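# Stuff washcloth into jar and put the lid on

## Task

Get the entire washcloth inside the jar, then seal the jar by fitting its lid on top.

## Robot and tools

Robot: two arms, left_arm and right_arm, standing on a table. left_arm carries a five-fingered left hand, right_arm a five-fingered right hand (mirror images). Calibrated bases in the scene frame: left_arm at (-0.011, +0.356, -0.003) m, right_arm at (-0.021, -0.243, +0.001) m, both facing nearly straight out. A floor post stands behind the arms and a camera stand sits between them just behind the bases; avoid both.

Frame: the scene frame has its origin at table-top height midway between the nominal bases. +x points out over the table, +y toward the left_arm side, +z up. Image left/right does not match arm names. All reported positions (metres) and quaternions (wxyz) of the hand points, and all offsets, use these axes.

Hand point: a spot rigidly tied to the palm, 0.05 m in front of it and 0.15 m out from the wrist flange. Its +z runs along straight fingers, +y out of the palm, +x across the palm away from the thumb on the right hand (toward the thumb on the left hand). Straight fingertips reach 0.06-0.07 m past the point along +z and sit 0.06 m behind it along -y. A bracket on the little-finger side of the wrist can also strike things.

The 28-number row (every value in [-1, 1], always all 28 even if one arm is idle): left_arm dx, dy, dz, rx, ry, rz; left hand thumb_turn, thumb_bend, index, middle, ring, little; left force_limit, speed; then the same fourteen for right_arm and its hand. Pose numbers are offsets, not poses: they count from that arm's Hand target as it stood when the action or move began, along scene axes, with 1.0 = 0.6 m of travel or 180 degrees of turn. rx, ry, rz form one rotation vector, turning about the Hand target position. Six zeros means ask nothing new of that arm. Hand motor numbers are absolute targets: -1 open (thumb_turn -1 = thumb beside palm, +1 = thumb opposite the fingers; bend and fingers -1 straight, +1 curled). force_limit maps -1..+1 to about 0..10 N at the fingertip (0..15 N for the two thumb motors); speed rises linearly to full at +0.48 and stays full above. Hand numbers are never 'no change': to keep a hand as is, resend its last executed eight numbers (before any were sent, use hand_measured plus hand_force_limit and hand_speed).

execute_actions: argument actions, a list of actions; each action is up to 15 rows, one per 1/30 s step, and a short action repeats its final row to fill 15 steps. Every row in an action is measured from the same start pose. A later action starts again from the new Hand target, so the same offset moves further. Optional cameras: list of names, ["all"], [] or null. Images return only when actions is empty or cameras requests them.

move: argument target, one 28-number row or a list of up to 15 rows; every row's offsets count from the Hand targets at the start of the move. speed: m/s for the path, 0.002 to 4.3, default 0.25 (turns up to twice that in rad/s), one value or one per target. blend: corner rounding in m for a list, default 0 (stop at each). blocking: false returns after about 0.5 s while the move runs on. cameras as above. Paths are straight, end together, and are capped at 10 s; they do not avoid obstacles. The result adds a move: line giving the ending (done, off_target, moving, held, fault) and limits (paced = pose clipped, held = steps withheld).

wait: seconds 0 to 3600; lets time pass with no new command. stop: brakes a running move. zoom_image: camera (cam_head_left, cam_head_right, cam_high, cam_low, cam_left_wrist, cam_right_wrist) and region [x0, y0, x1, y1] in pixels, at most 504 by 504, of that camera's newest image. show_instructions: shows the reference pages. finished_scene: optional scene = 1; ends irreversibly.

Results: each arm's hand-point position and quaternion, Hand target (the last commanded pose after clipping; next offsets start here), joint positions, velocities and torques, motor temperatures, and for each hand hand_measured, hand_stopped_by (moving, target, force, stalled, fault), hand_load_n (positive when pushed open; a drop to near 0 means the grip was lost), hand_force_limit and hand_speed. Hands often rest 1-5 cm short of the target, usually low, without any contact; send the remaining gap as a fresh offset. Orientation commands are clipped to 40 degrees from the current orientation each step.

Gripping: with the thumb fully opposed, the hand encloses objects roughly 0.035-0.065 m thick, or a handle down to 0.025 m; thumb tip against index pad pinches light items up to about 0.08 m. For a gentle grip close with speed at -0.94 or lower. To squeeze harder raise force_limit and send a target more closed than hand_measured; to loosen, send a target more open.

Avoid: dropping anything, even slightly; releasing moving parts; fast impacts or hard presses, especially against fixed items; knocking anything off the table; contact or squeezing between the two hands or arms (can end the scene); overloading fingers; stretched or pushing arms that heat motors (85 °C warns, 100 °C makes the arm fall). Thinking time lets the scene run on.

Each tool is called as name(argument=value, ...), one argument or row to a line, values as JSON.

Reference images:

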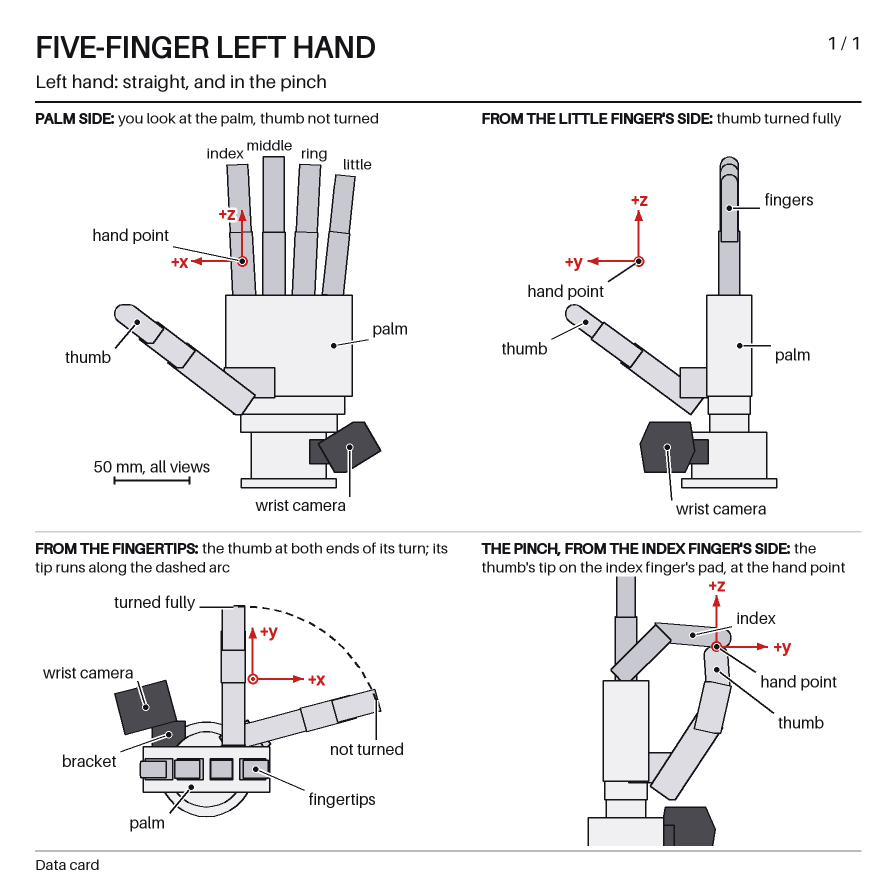

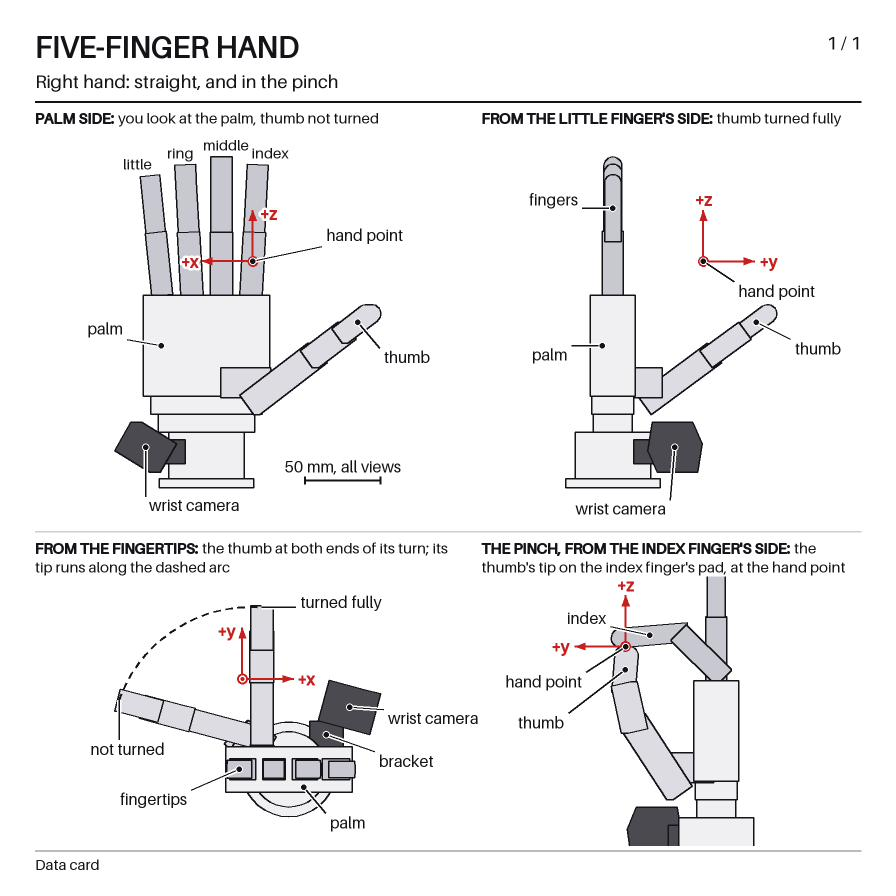

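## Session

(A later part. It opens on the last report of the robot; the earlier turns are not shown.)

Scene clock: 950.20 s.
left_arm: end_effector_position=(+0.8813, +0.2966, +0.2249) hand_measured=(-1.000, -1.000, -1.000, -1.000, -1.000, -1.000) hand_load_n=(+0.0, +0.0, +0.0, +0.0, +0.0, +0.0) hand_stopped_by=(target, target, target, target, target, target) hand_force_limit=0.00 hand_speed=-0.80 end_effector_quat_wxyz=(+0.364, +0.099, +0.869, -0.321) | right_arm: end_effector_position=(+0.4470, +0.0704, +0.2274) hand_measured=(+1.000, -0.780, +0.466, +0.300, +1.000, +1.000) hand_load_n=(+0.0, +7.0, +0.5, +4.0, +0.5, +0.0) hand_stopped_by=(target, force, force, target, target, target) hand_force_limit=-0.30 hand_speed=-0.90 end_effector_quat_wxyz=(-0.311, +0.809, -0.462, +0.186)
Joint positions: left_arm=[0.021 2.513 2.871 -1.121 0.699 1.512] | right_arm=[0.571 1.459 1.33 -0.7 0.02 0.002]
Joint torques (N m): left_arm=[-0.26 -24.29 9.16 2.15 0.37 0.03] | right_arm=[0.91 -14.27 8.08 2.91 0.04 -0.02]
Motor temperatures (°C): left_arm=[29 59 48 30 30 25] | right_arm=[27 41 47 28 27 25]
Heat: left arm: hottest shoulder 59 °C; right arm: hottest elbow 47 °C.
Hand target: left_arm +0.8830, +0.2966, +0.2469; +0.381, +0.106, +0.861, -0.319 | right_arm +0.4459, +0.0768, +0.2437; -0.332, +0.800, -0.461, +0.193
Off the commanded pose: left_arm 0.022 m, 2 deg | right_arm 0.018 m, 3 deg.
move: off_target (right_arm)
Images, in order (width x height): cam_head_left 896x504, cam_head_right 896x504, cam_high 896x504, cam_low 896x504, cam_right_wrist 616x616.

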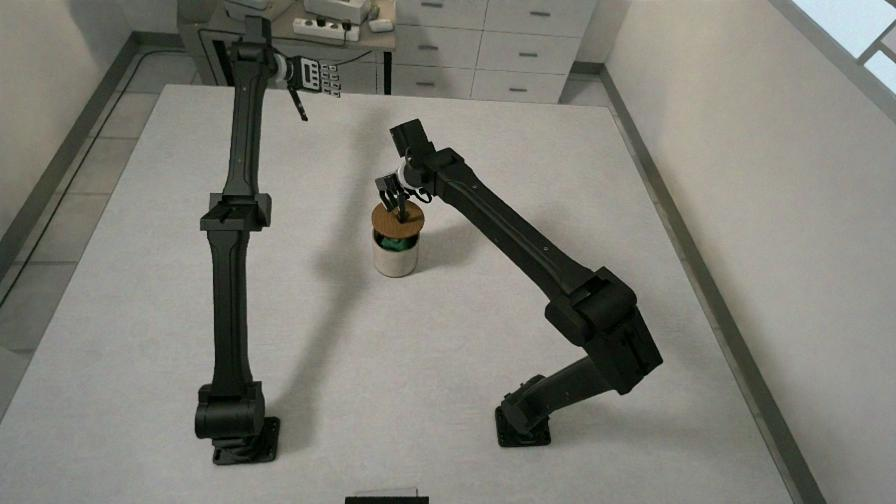

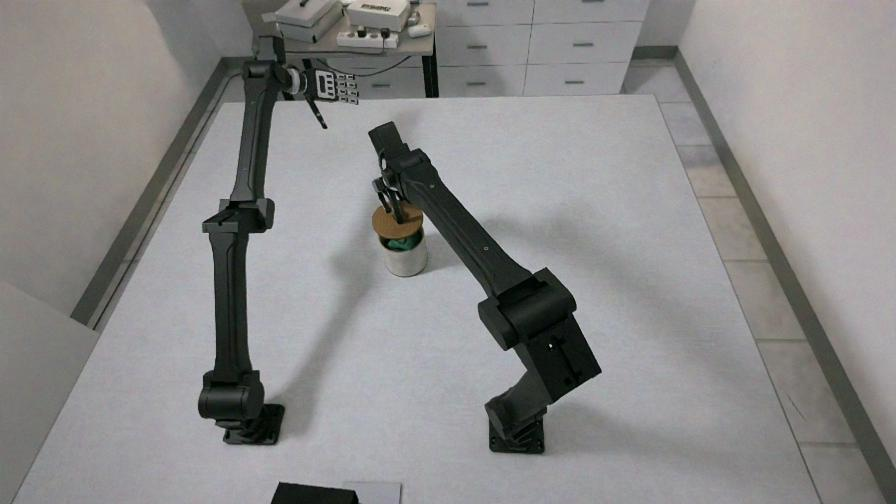

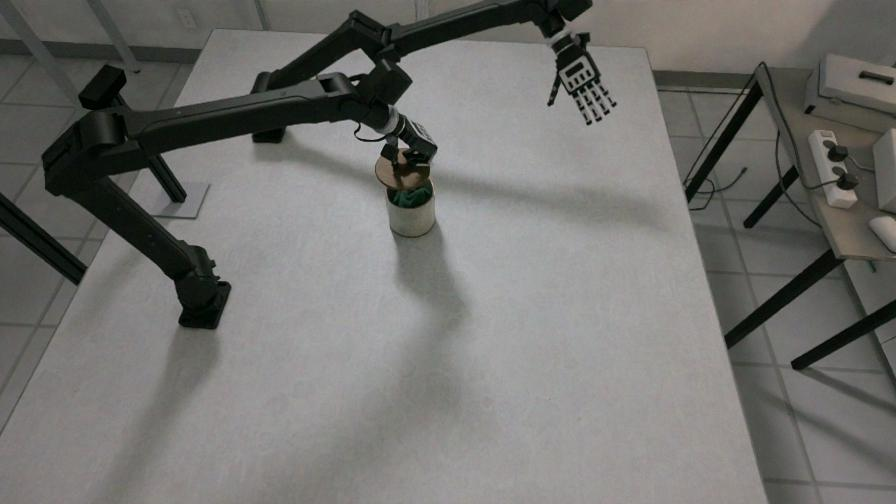

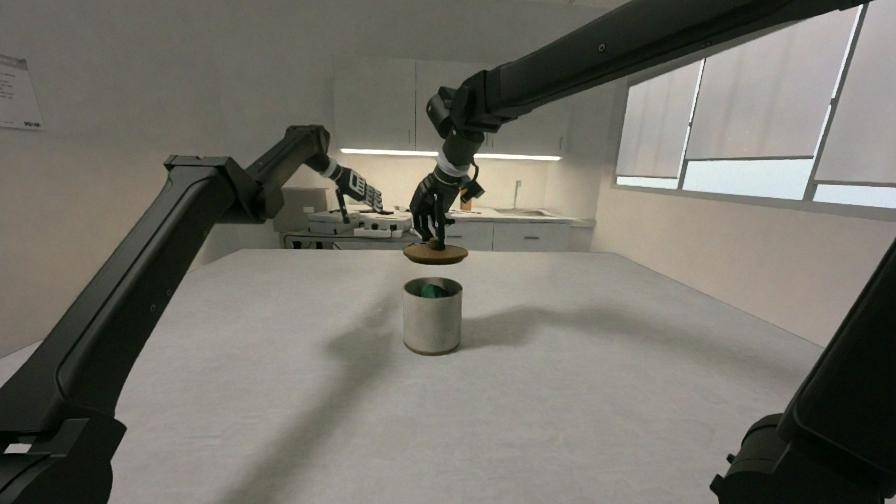

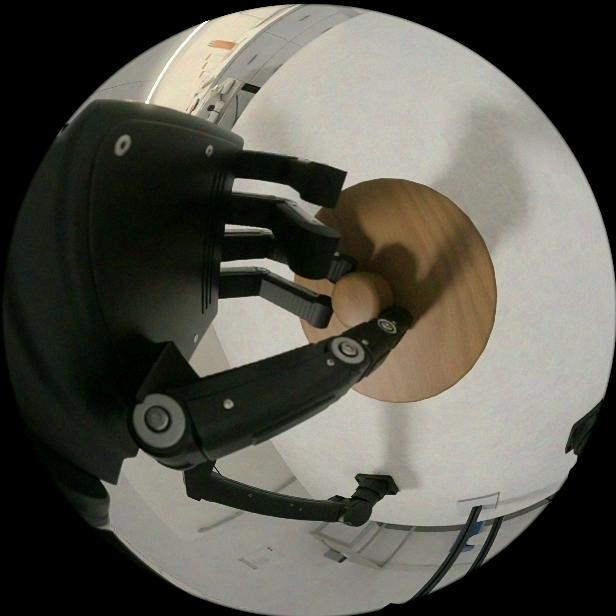

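move(
  target=[0,0,0,0,0,0,-1,-1,-1,-1,-1,-1,0,-0.8,0.02,0.011,-0.03,0.0139,-0.024,0,1,0.1,0.5,0.3,1,1,-0.3,-0.9],
  speed=0.06,
  cameras=["cam_right_wrist","cam_low","cam_high","cam_head_left","cam_head_right"],
)

zoom_image(
  camera="cam_low",
  region=[370, 200, 490, 320],
)

zoom_image(
  camera="cam_high",
  region=[350, 120, 470, 240],
)

zoom_image(
  camera="cam_head_left",
  region=[340, 170, 450, 280],
)

Scene clock: 986.50 s.
left_arm: end_effector_position=(+0.8813, +0.2966, +0.2249) hand_measured=(-1.000, -1.000, -1.000, -1.000, -1.000, -1.000) hand_load_n=(+0.0, +0.0, +0.0, +0.0, +0.0, +0.0) hand_stopped_by=(target, target, target, target, target, target) hand_force_limit=0.00 hand_speed=-0.80 end_effector_quat_wxyz=(+0.364, +0.099, +0.869, -0.321) | right_arm: end_effector_position=(+0.4584, +0.0770, +0.2072) hand_measured=(+1.000, -0.780, +0.466, +0.300, +1.000, +1.000) hand_load_n=(+0.0, +7.0, +0.5, +4.0, +0.0, +0.0) hand_stopped_by=(target, force, force, target, target, target) hand_force_limit=-0.30 hand_speed=-0.90 end_effector_quat_wxyz=(-0.345, +0.795, -0.455, +0.205)
Joint positions: left_arm=[0.021 2.513 2.871 -1.121 0.699 1.512] | right_arm=[0.571 1.458 1.243 -0.531 0.021 0.002]
Joint torques (N m): left_arm=[0.5 -25.47 8.9 2.24 0.39 -0.07] | right_arm=[0.73 -14.39 8.01 3.03 0.04 -0.05]
Motor temperatures (°C): left_arm=[29 59 49 30 30 25] | right_arm=[27 39 46 29 27 25]
Heat: left arm: hottest shoulder 59 °C; right arm: hottest elbow 46 °C.
Hand target: left_arm +0.8830, +0.2966, +0.2469; +0.381, +0.106, +0.861, -0.319 | right_arm +0.4578, +0.0833, +0.2255; -0.366, +0.785, -0.452, +0.213
Off the commanded pose: left_arm 0.022 m, 2 deg | right_arm 0.020 m, 3 deg.
move: off_target (right_arm)
Images, in order (width x height): cam_head_left 896x504, cam_head_right 896x504, cam_high 896x504, cam_low 896x504, cam_right_wrist 616x616.

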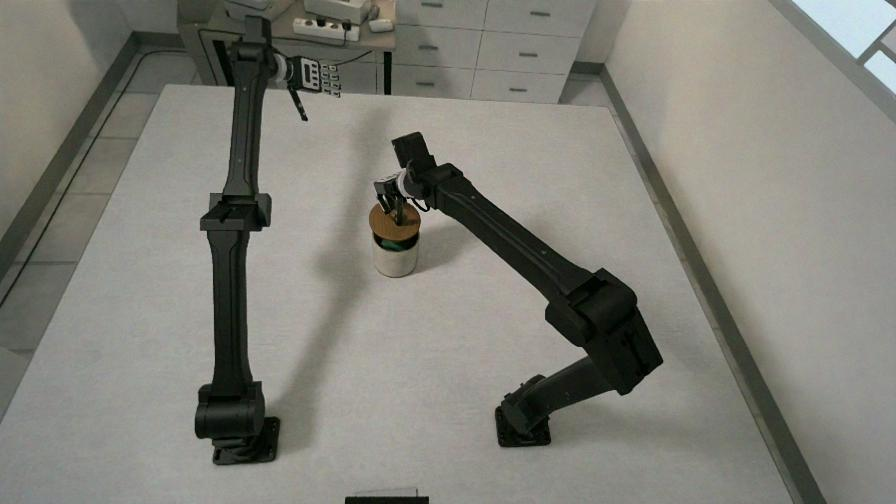

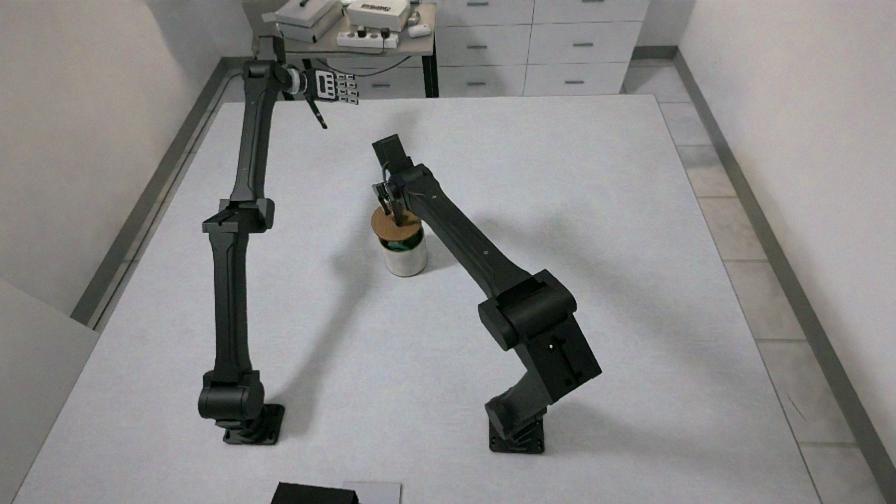

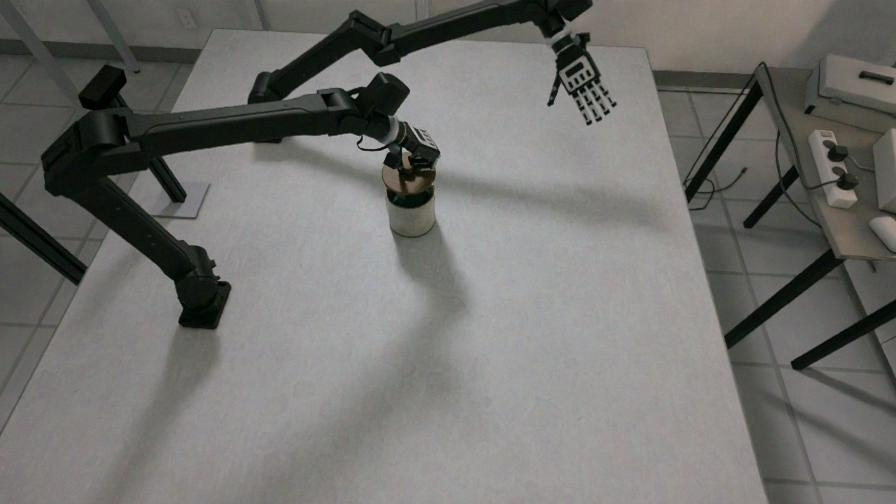

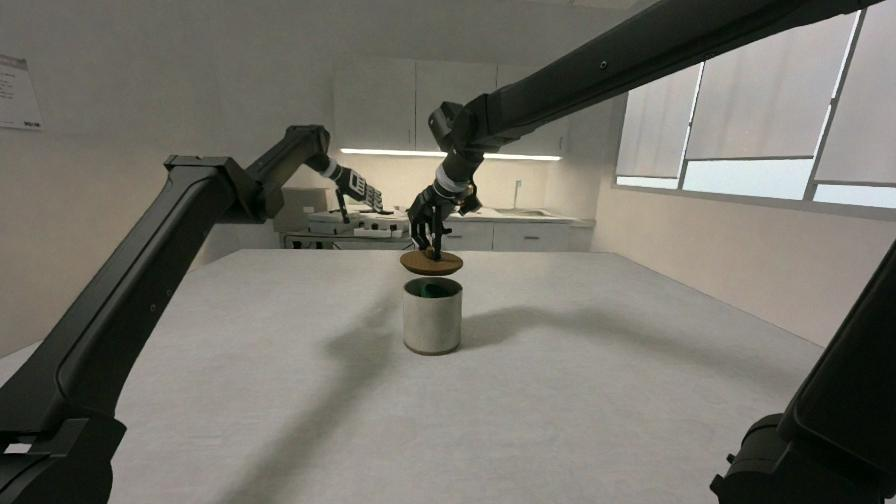

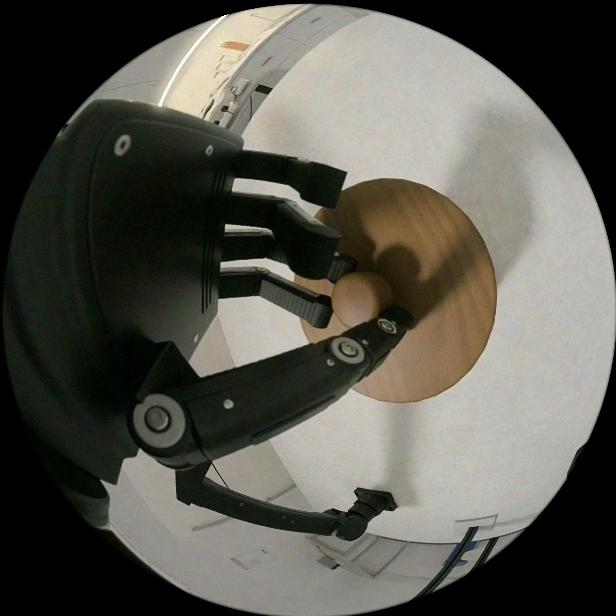

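Scaled by 4.200 from the camera's image (finer frame: 1280x720).

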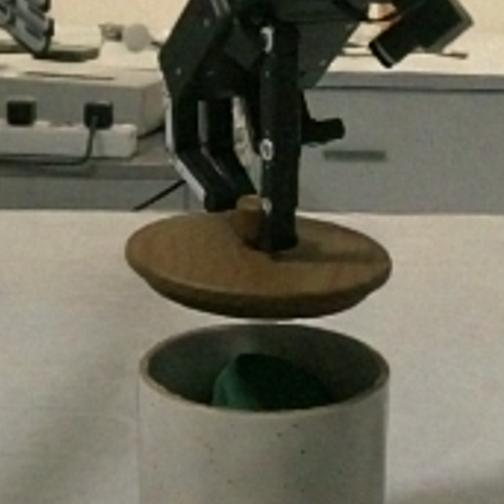

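Scaled by 4.200 from the camera's image (finer frame: 1280x720).

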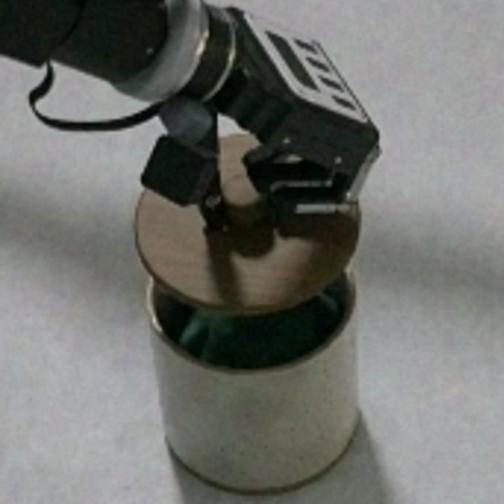

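Scaled by 4.582 from the camera's image (finer frame: 1280x720).

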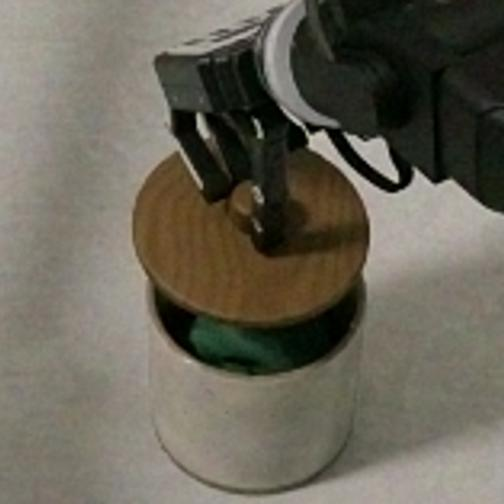

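zoom_image(
  camera="cam_low",
  region=[395, 245, 475, 305],
)

zoom_image(
  camera="cam_head_left",
  region=[360, 190, 430, 260],
)

zoom_image(
  camera="cam_high",
  region=[375, 145, 445, 215],
)

Scaled by 6.300 from the camera's image (finer frame: 1280x720).

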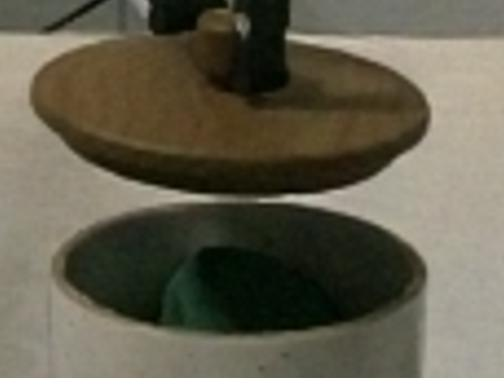

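Scaled by 7.200 from the camera's image (finer frame: 1280x720).

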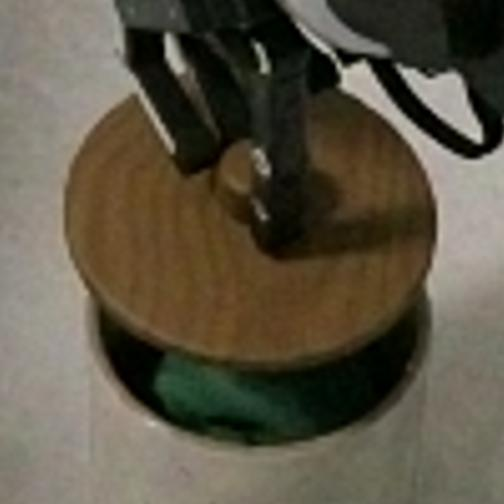

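Scaled by 7.200 from the camera's image (finer frame: 1280x720).

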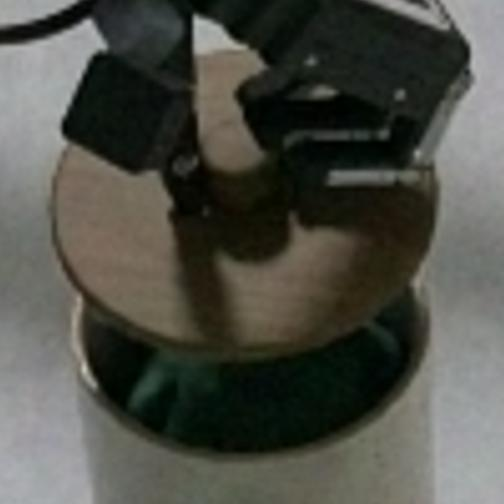

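move(
  target=[0,0,0,0,0,0,-1,-1,-1,-1,-1,-1,0,-0.8,0.0,-0.008,-0.01,-0.0153,0.0265,0,1,0.1,0.5,0.3,1,1,-0.3,-0.9],
  speed=0.06,
  cameras=["cam_low","cam_high","cam_head_left"],
)

zoom_image(
  camera="cam_low",
  region=[395, 245, 475, 305],
)

zoom_image(
  camera="cam_head_left",
  region=[360, 190, 430, 260],
)

zoom_image(
  camera="cam_high",
  region=[375, 145, 445, 215],
)

Scene clock: 1033.17 s.
left_arm: end_effector_position=(+0.8813, +0.2966, +0.2249) hand_measured=(-1.000, -1.000, -1.000, -1.000, -1.000, -1.000) hand_load_n=(+0.0, +0.0, +0.0, +0.0, -0.5, +0.0) hand_stopped_by=(target, target, target, target, target, target) hand_force_limit=0.00 hand_speed=-0.80 end_effector_quat_wxyz=(+0.364, +0.099, +0.869, -0.321) | right_arm: end_effector_position=(+0.4401, +0.0668, +0.1915) hand_measured=(+1.000, -0.780, +0.466, +0.300, +1.000, +1.000) hand_load_n=(+0.0, +7.0, +0.5, +4.5, +0.0, +0.0) hand_stopped_by=(target, force, force, target, target, target) hand_force_limit=-0.30 hand_speed=-0.90 end_effector_quat_wxyz=(-0.307, +0.812, -0.462, +0.182)
Joint positions: left_arm=[0.021 2.513 2.871 -1.121 0.699 1.512] | right_arm=[0.571 1.462 1.243 -0.621 0.017 0.002]
Joint torques (N m): left_arm=[-0.09 -25.17 9.02 2.3 0.43 0.01] | right_arm=[-0.03 -11.11 12.85 1.72 -0.12 -0.1]
Motor temperatures (°C): left_arm=[29 60 49 30 30 25] | right_arm=[27 38 43 29 27 25]
Heat: left arm: hottest shoulder 60 °C; right arm: hottest elbow 43 °C.
Hand target: left_arm +0.8830, +0.2966, +0.2469; +0.381, +0.106, +0.861, -0.319 | right_arm +0.4578, +0.0785, +0.2196; -0.328, +0.802, -0.462, +0.191
Off the commanded pose: left_arm 0.022 m, 2 deg | right_arm 0.035 m, 3 deg.
move: off_target (right_arm)
Images, in order (width x height): cam_head_left 896x504, cam_high 896x504, cam_low 896x504.

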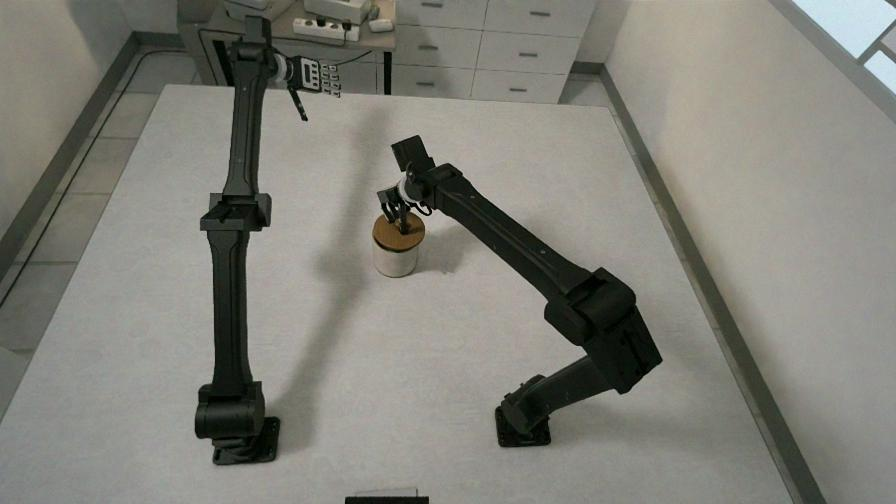

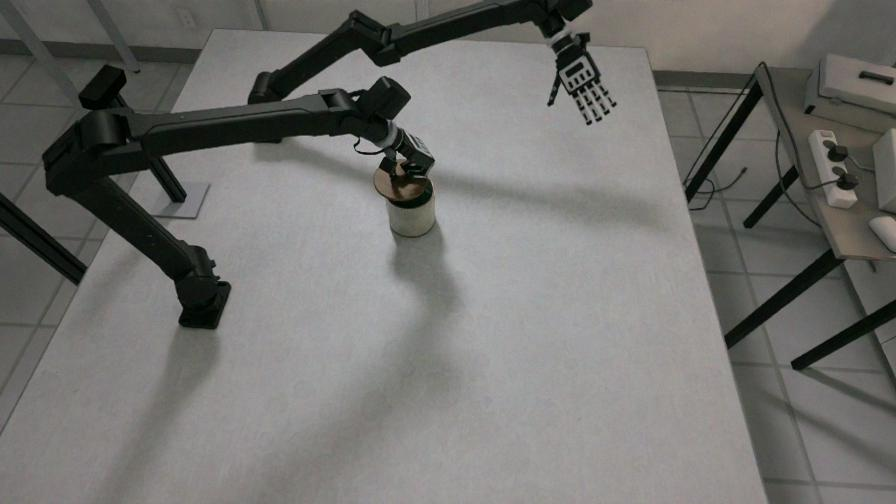

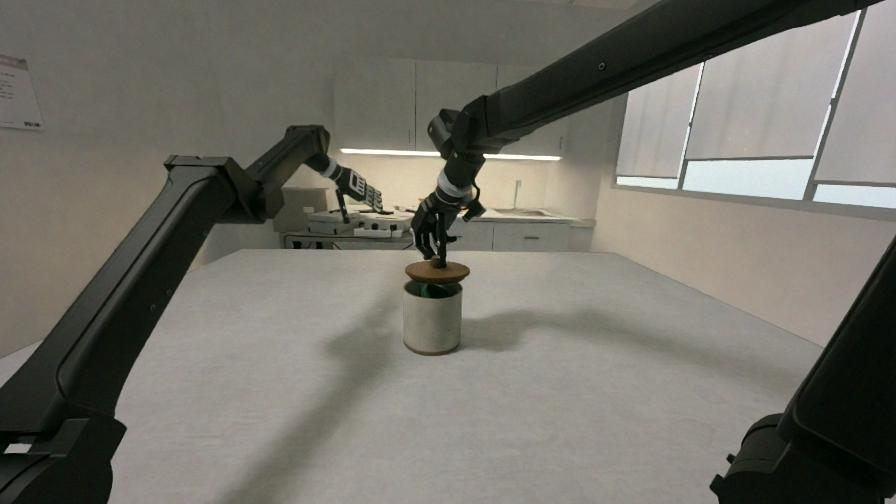

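Scaled by 6.300 from the camera's image (finer frame: 1280x720).

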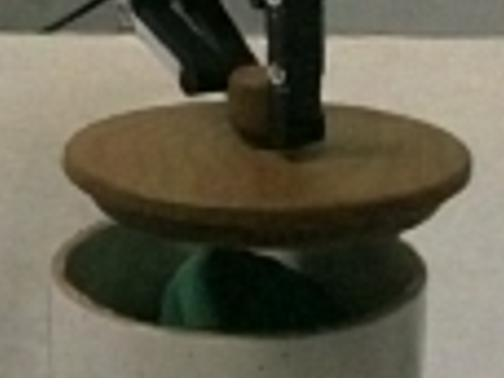

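Scaled by 7.200 from the camera's image (finer frame: 1280x720).

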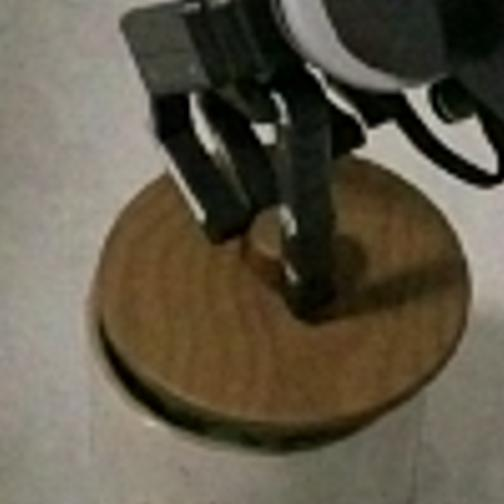

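Scaled by 7.200 from the camera's image (finer frame: 1280x720).

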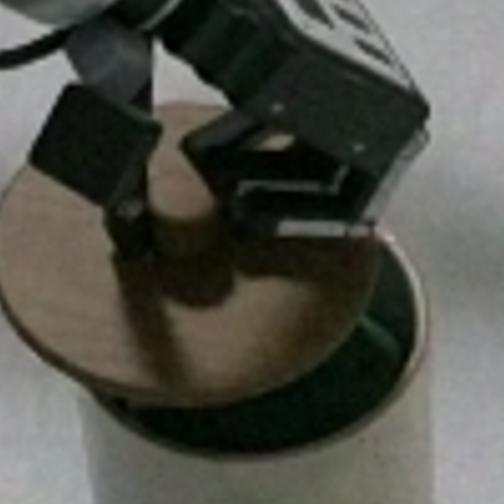

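move(
  target=[0,0,0,0,0,0,-1,-1,-1,-1,-1,-1,0,-0.8,0.012,0.004,0.02,0.0092,-0.0159,0,1,0.1,0.5,0.3,1,1,-0.3,-0.9],
  speed=0.06,
  cameras=["cam_low","cam_high","cam_head_left"],
)

zoom_image(
  camera="cam_low",
  region=[395, 245, 475, 305],
)

zoom_image(
  camera="cam_head_left",
  region=[360, 190, 430, 260],
)

zoom_image(
  camera="cam_high",
  region=[375, 145, 445, 215],
)

Scene clock: 1047.23 s.
left_arm: end_effector_position=(+0.8813, +0.2966, +0.2249) hand_measured=(-1.000, -1.000, -1.000, -1.000, -1.000, -1.000) hand_load_n=(+0.0, +0.0, +0.0, -0.5, +0.0, +0.0) hand_stopped_by=(target, target, target, target, target, target) hand_force_limit=0.00 hand_speed=-0.80 end_effector_quat_wxyz=(+0.364, +0.099, +0.869, -0.321) | right_arm: end_effector_position=(+0.4439, +0.0694, +0.1942) hand_measured=(+1.000, -0.780, +0.466, +0.300, +1.000, +1.000) hand_load_n=(+0.0, +7.0, +1.0, +4.0, +0.0, +0.0) hand_stopped_by=(target, force, force, target, target, target) hand_force_limit=-0.30 hand_speed=-0.90 end_effector_quat_wxyz=(-0.315, +0.809, -0.461, +0.186)
Joint positions: left_arm=[0.021 2.513 2.871 -1.121 0.699 1.512] | right_arm=[0.571 1.462 1.243 -0.602 0.015 0.002]
Joint torques (N m): left_arm=[-0.5 -24.88 8.88 2.15 0.4 -0.01] | right_arm=[-0.38 -12.81 12.15 2.85 -0.11 -0.12]
Motor temperatures (°C): left_arm=[29 60 49 30 30 25] | right_arm=[27 38 45 29 27 25]
Heat: left arm: hottest shoulder 60 °C; right arm: hottest elbow 45 °C.
Hand target: left_arm +0.8830, +0.2966, +0.2469; +0.381, +0.106, +0.861, -0.319 | right_arm +0.4650, +0.0809, +0.2316; -0.351, +0.792, -0.456, +0.204
Off the commanded pose: left_arm 0.022 m, 2 deg | right_arm 0.044 m, 5 deg.
move: off_target (right_arm)
Images, in order (width x height): cam_head_left 896x504, cam_high 896x504, cam_low 896x504.

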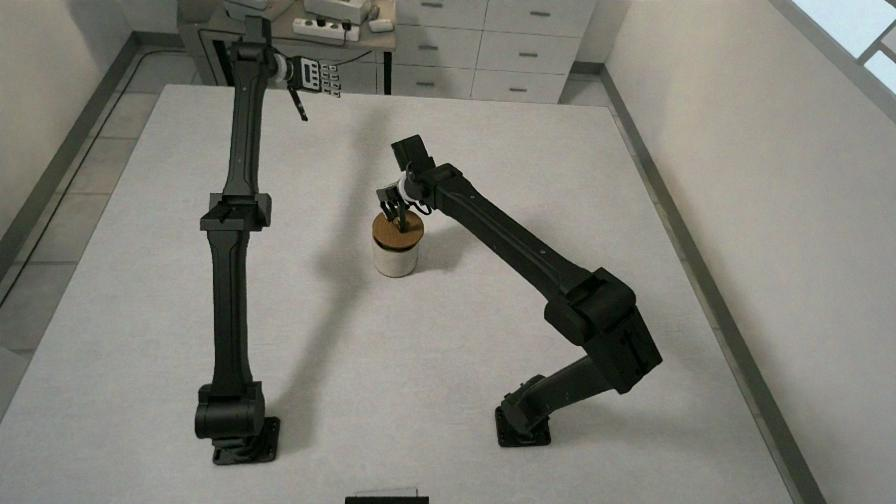

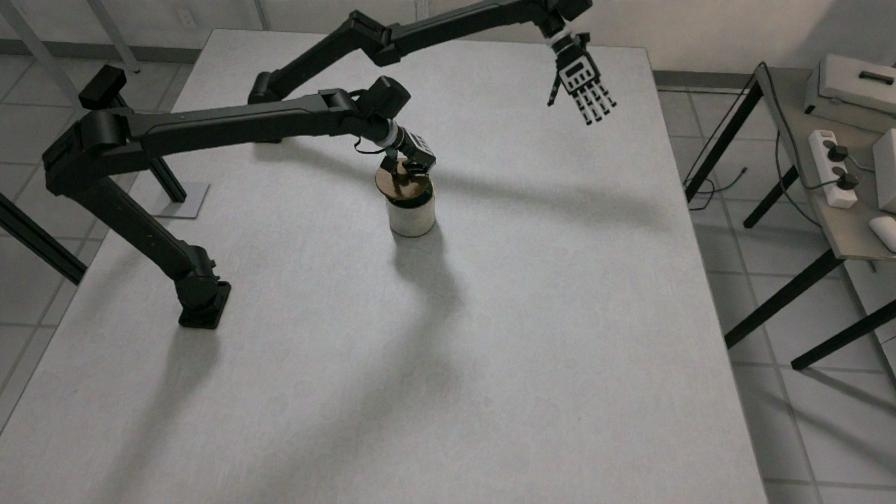

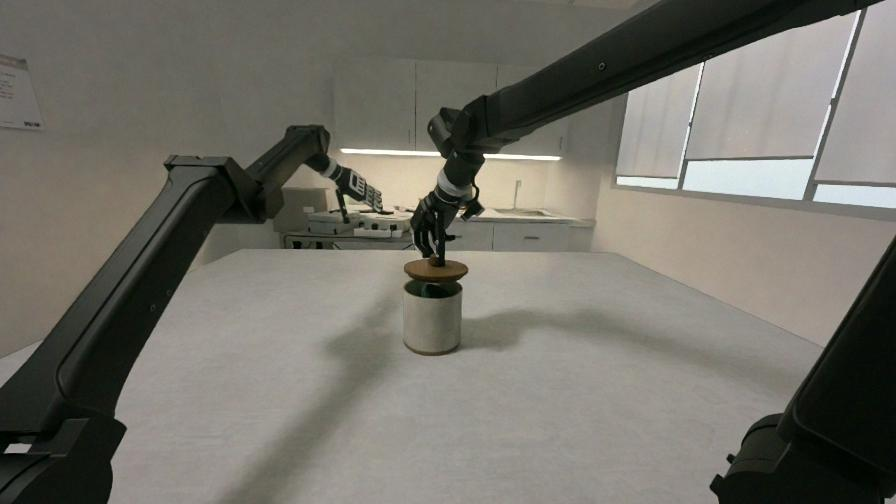

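Scaled by 6.300 from the camera's image (finer frame: 1280x720).

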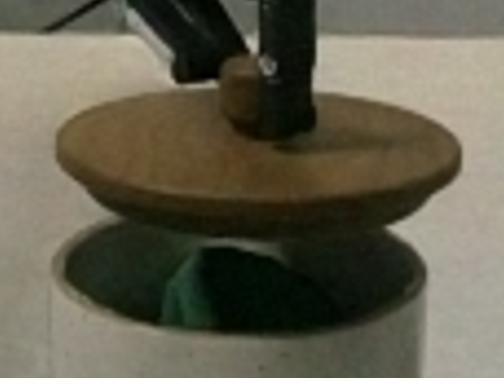

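Scaled by 7.200 from the camera's image (finer frame: 1280x720).

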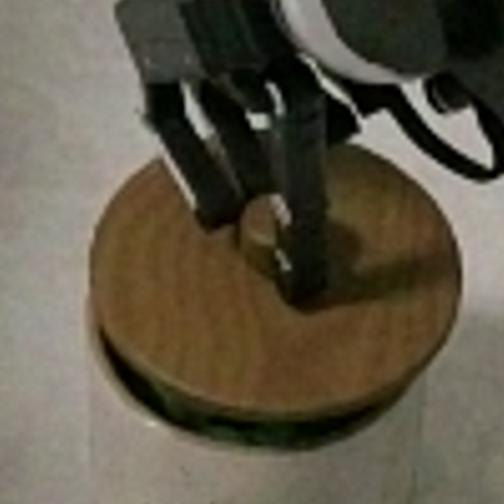

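Scaled by 7.200 from the camera's image (finer frame: 1280x720).

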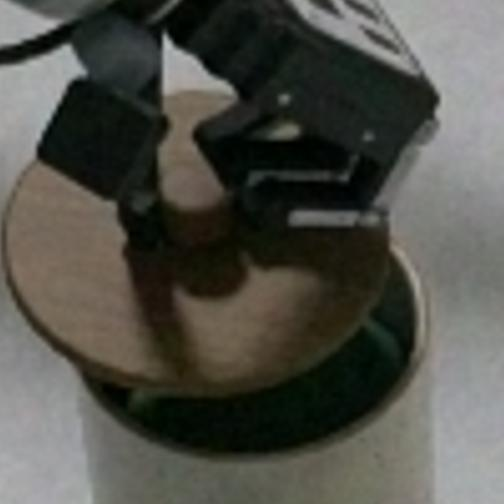

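move(
  target=[0,0,0,0,0,0,-1,-1,-1,-1,-1,-1,0,-0.8,0.012,0.0,0.03,0.0,0.0,0,1,0.1,0.5,0.3,1,1,-0.3,-0.9],
  speed=0.06,
  cameras=["cam_low","cam_high","cam_head_left"],
)

zoom_image(
  camera="cam_low",
  region=[395, 245, 475, 305],
)

zoom_image(
  camera="cam_head_left",
  region=[360, 190, 430, 260],
)

zoom_image(
  camera="cam_high",
  region=[375, 145, 445, 215],
)

Scene clock: 1056.77 s.
left_arm: end_effector_position=(+0.8813, +0.2966, +0.2249) hand_measured=(-1.000, -1.000, -1.000, -1.000, -1.000, -1.000) hand_load_n=(+0.0, +0.0, +0.0, +0.0, +0.0, +0.0) hand_stopped_by=(target, target, target, target, target, target) hand_force_limit=0.00 hand_speed=-0.80 end_effector_quat_wxyz=(+0.364, +0.099, +0.869, -0.321) | right_arm: end_effector_position=(+0.4541, +0.0757, +0.2189) hand_measured=(+1.000, -0.780, +0.466, +0.300, +1.000, +1.000) hand_load_n=(+0.0, +7.0, +0.5, +4.0, +0.0, +0.0) hand_stopped_by=(target, force, force, target, target, target) hand_force_limit=-0.30 hand_speed=-0.90 end_effector_quat_wxyz=(-0.330, +0.803, -0.457, +0.192)
Joint positions: left_arm=[0.021 2.513 2.871 -1.121 0.699 1.512] | right_arm=[0.57 1.462 1.295 -0.62 0.01 0.002]
Joint torques (N m): left_arm=[-0.73 -25.82 9.11 2.3 0.37 0] | right_arm=[-0.79 -11.75 12.75 1.74 -0.12 -0.17]
Motor temperatures (°C): left_arm=[29 60 49 30 30 25] | right_arm=[27 37 46 29 27 25]
Heat: left arm: hottest shoulder 60 °C; right arm: hottest elbow 46 °C.
Hand target: left_arm +0.8830, +0.2966, +0.2469; +0.381, +0.106, +0.861, -0.319 | right_arm +0.4723, +0.0808, +0.2496; -0.351, +0.792, -0.456, +0.204
Off the commanded pose: left_arm 0.022 m, 2 deg | right_arm 0.036 m, 3 deg.
move: off_target (right_arm)
Images, in order (width x height): cam_head_left 896x504, cam_high 896x504, cam_low 896x504.

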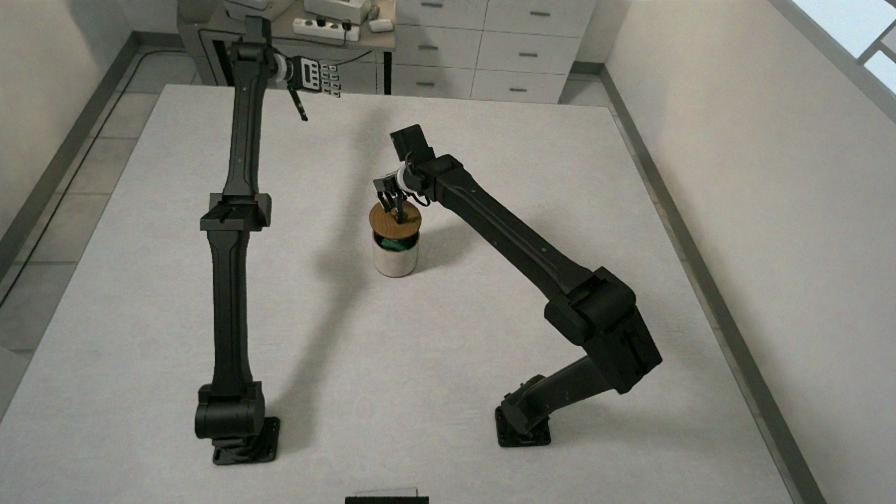

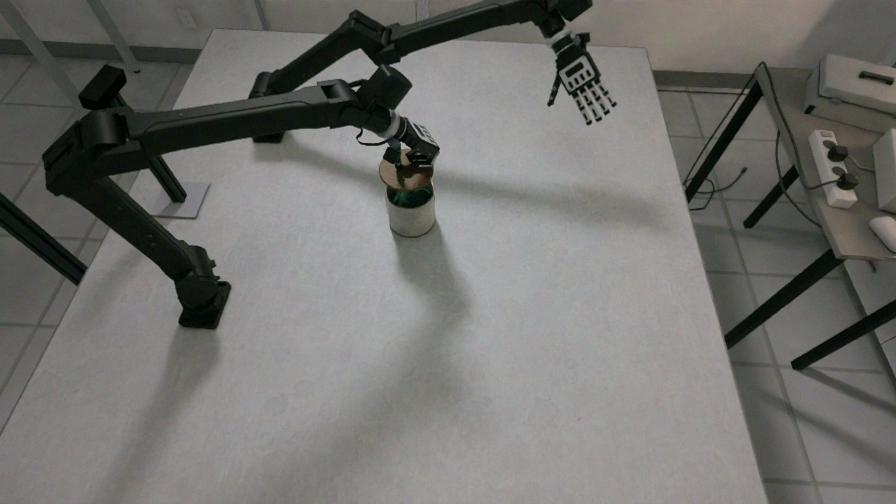

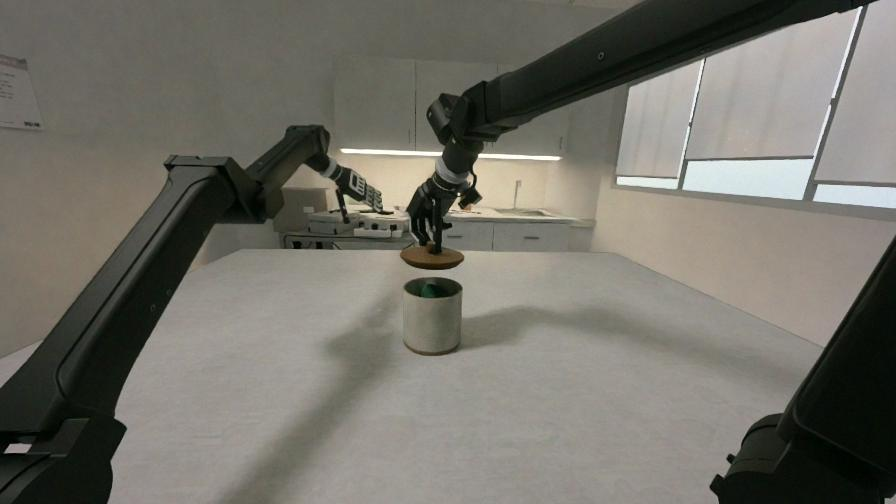

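Scaled by 6.300 from the camera's image (finer frame: 1280x720).

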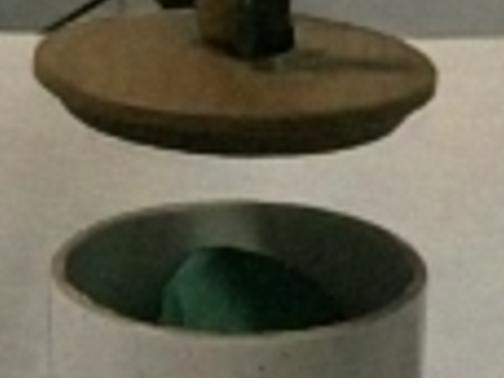

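Scaled by 7.200 from the camera's image (finer frame: 1280x720).

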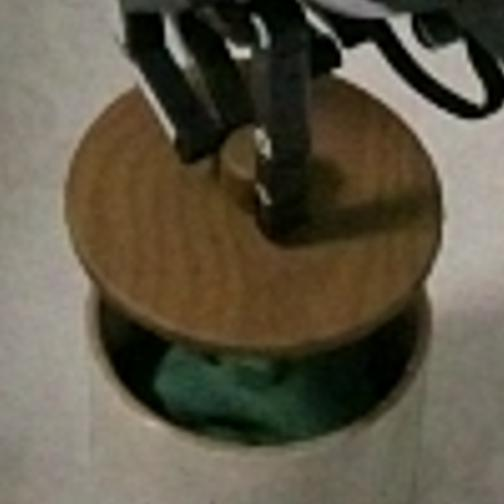

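Scaled by 7.200 from the camera's image (finer frame: 1280x720).

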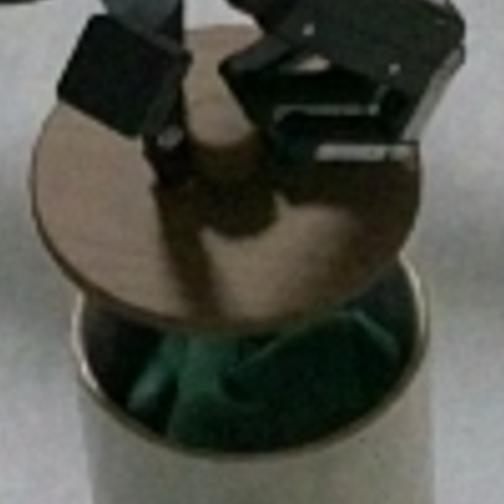

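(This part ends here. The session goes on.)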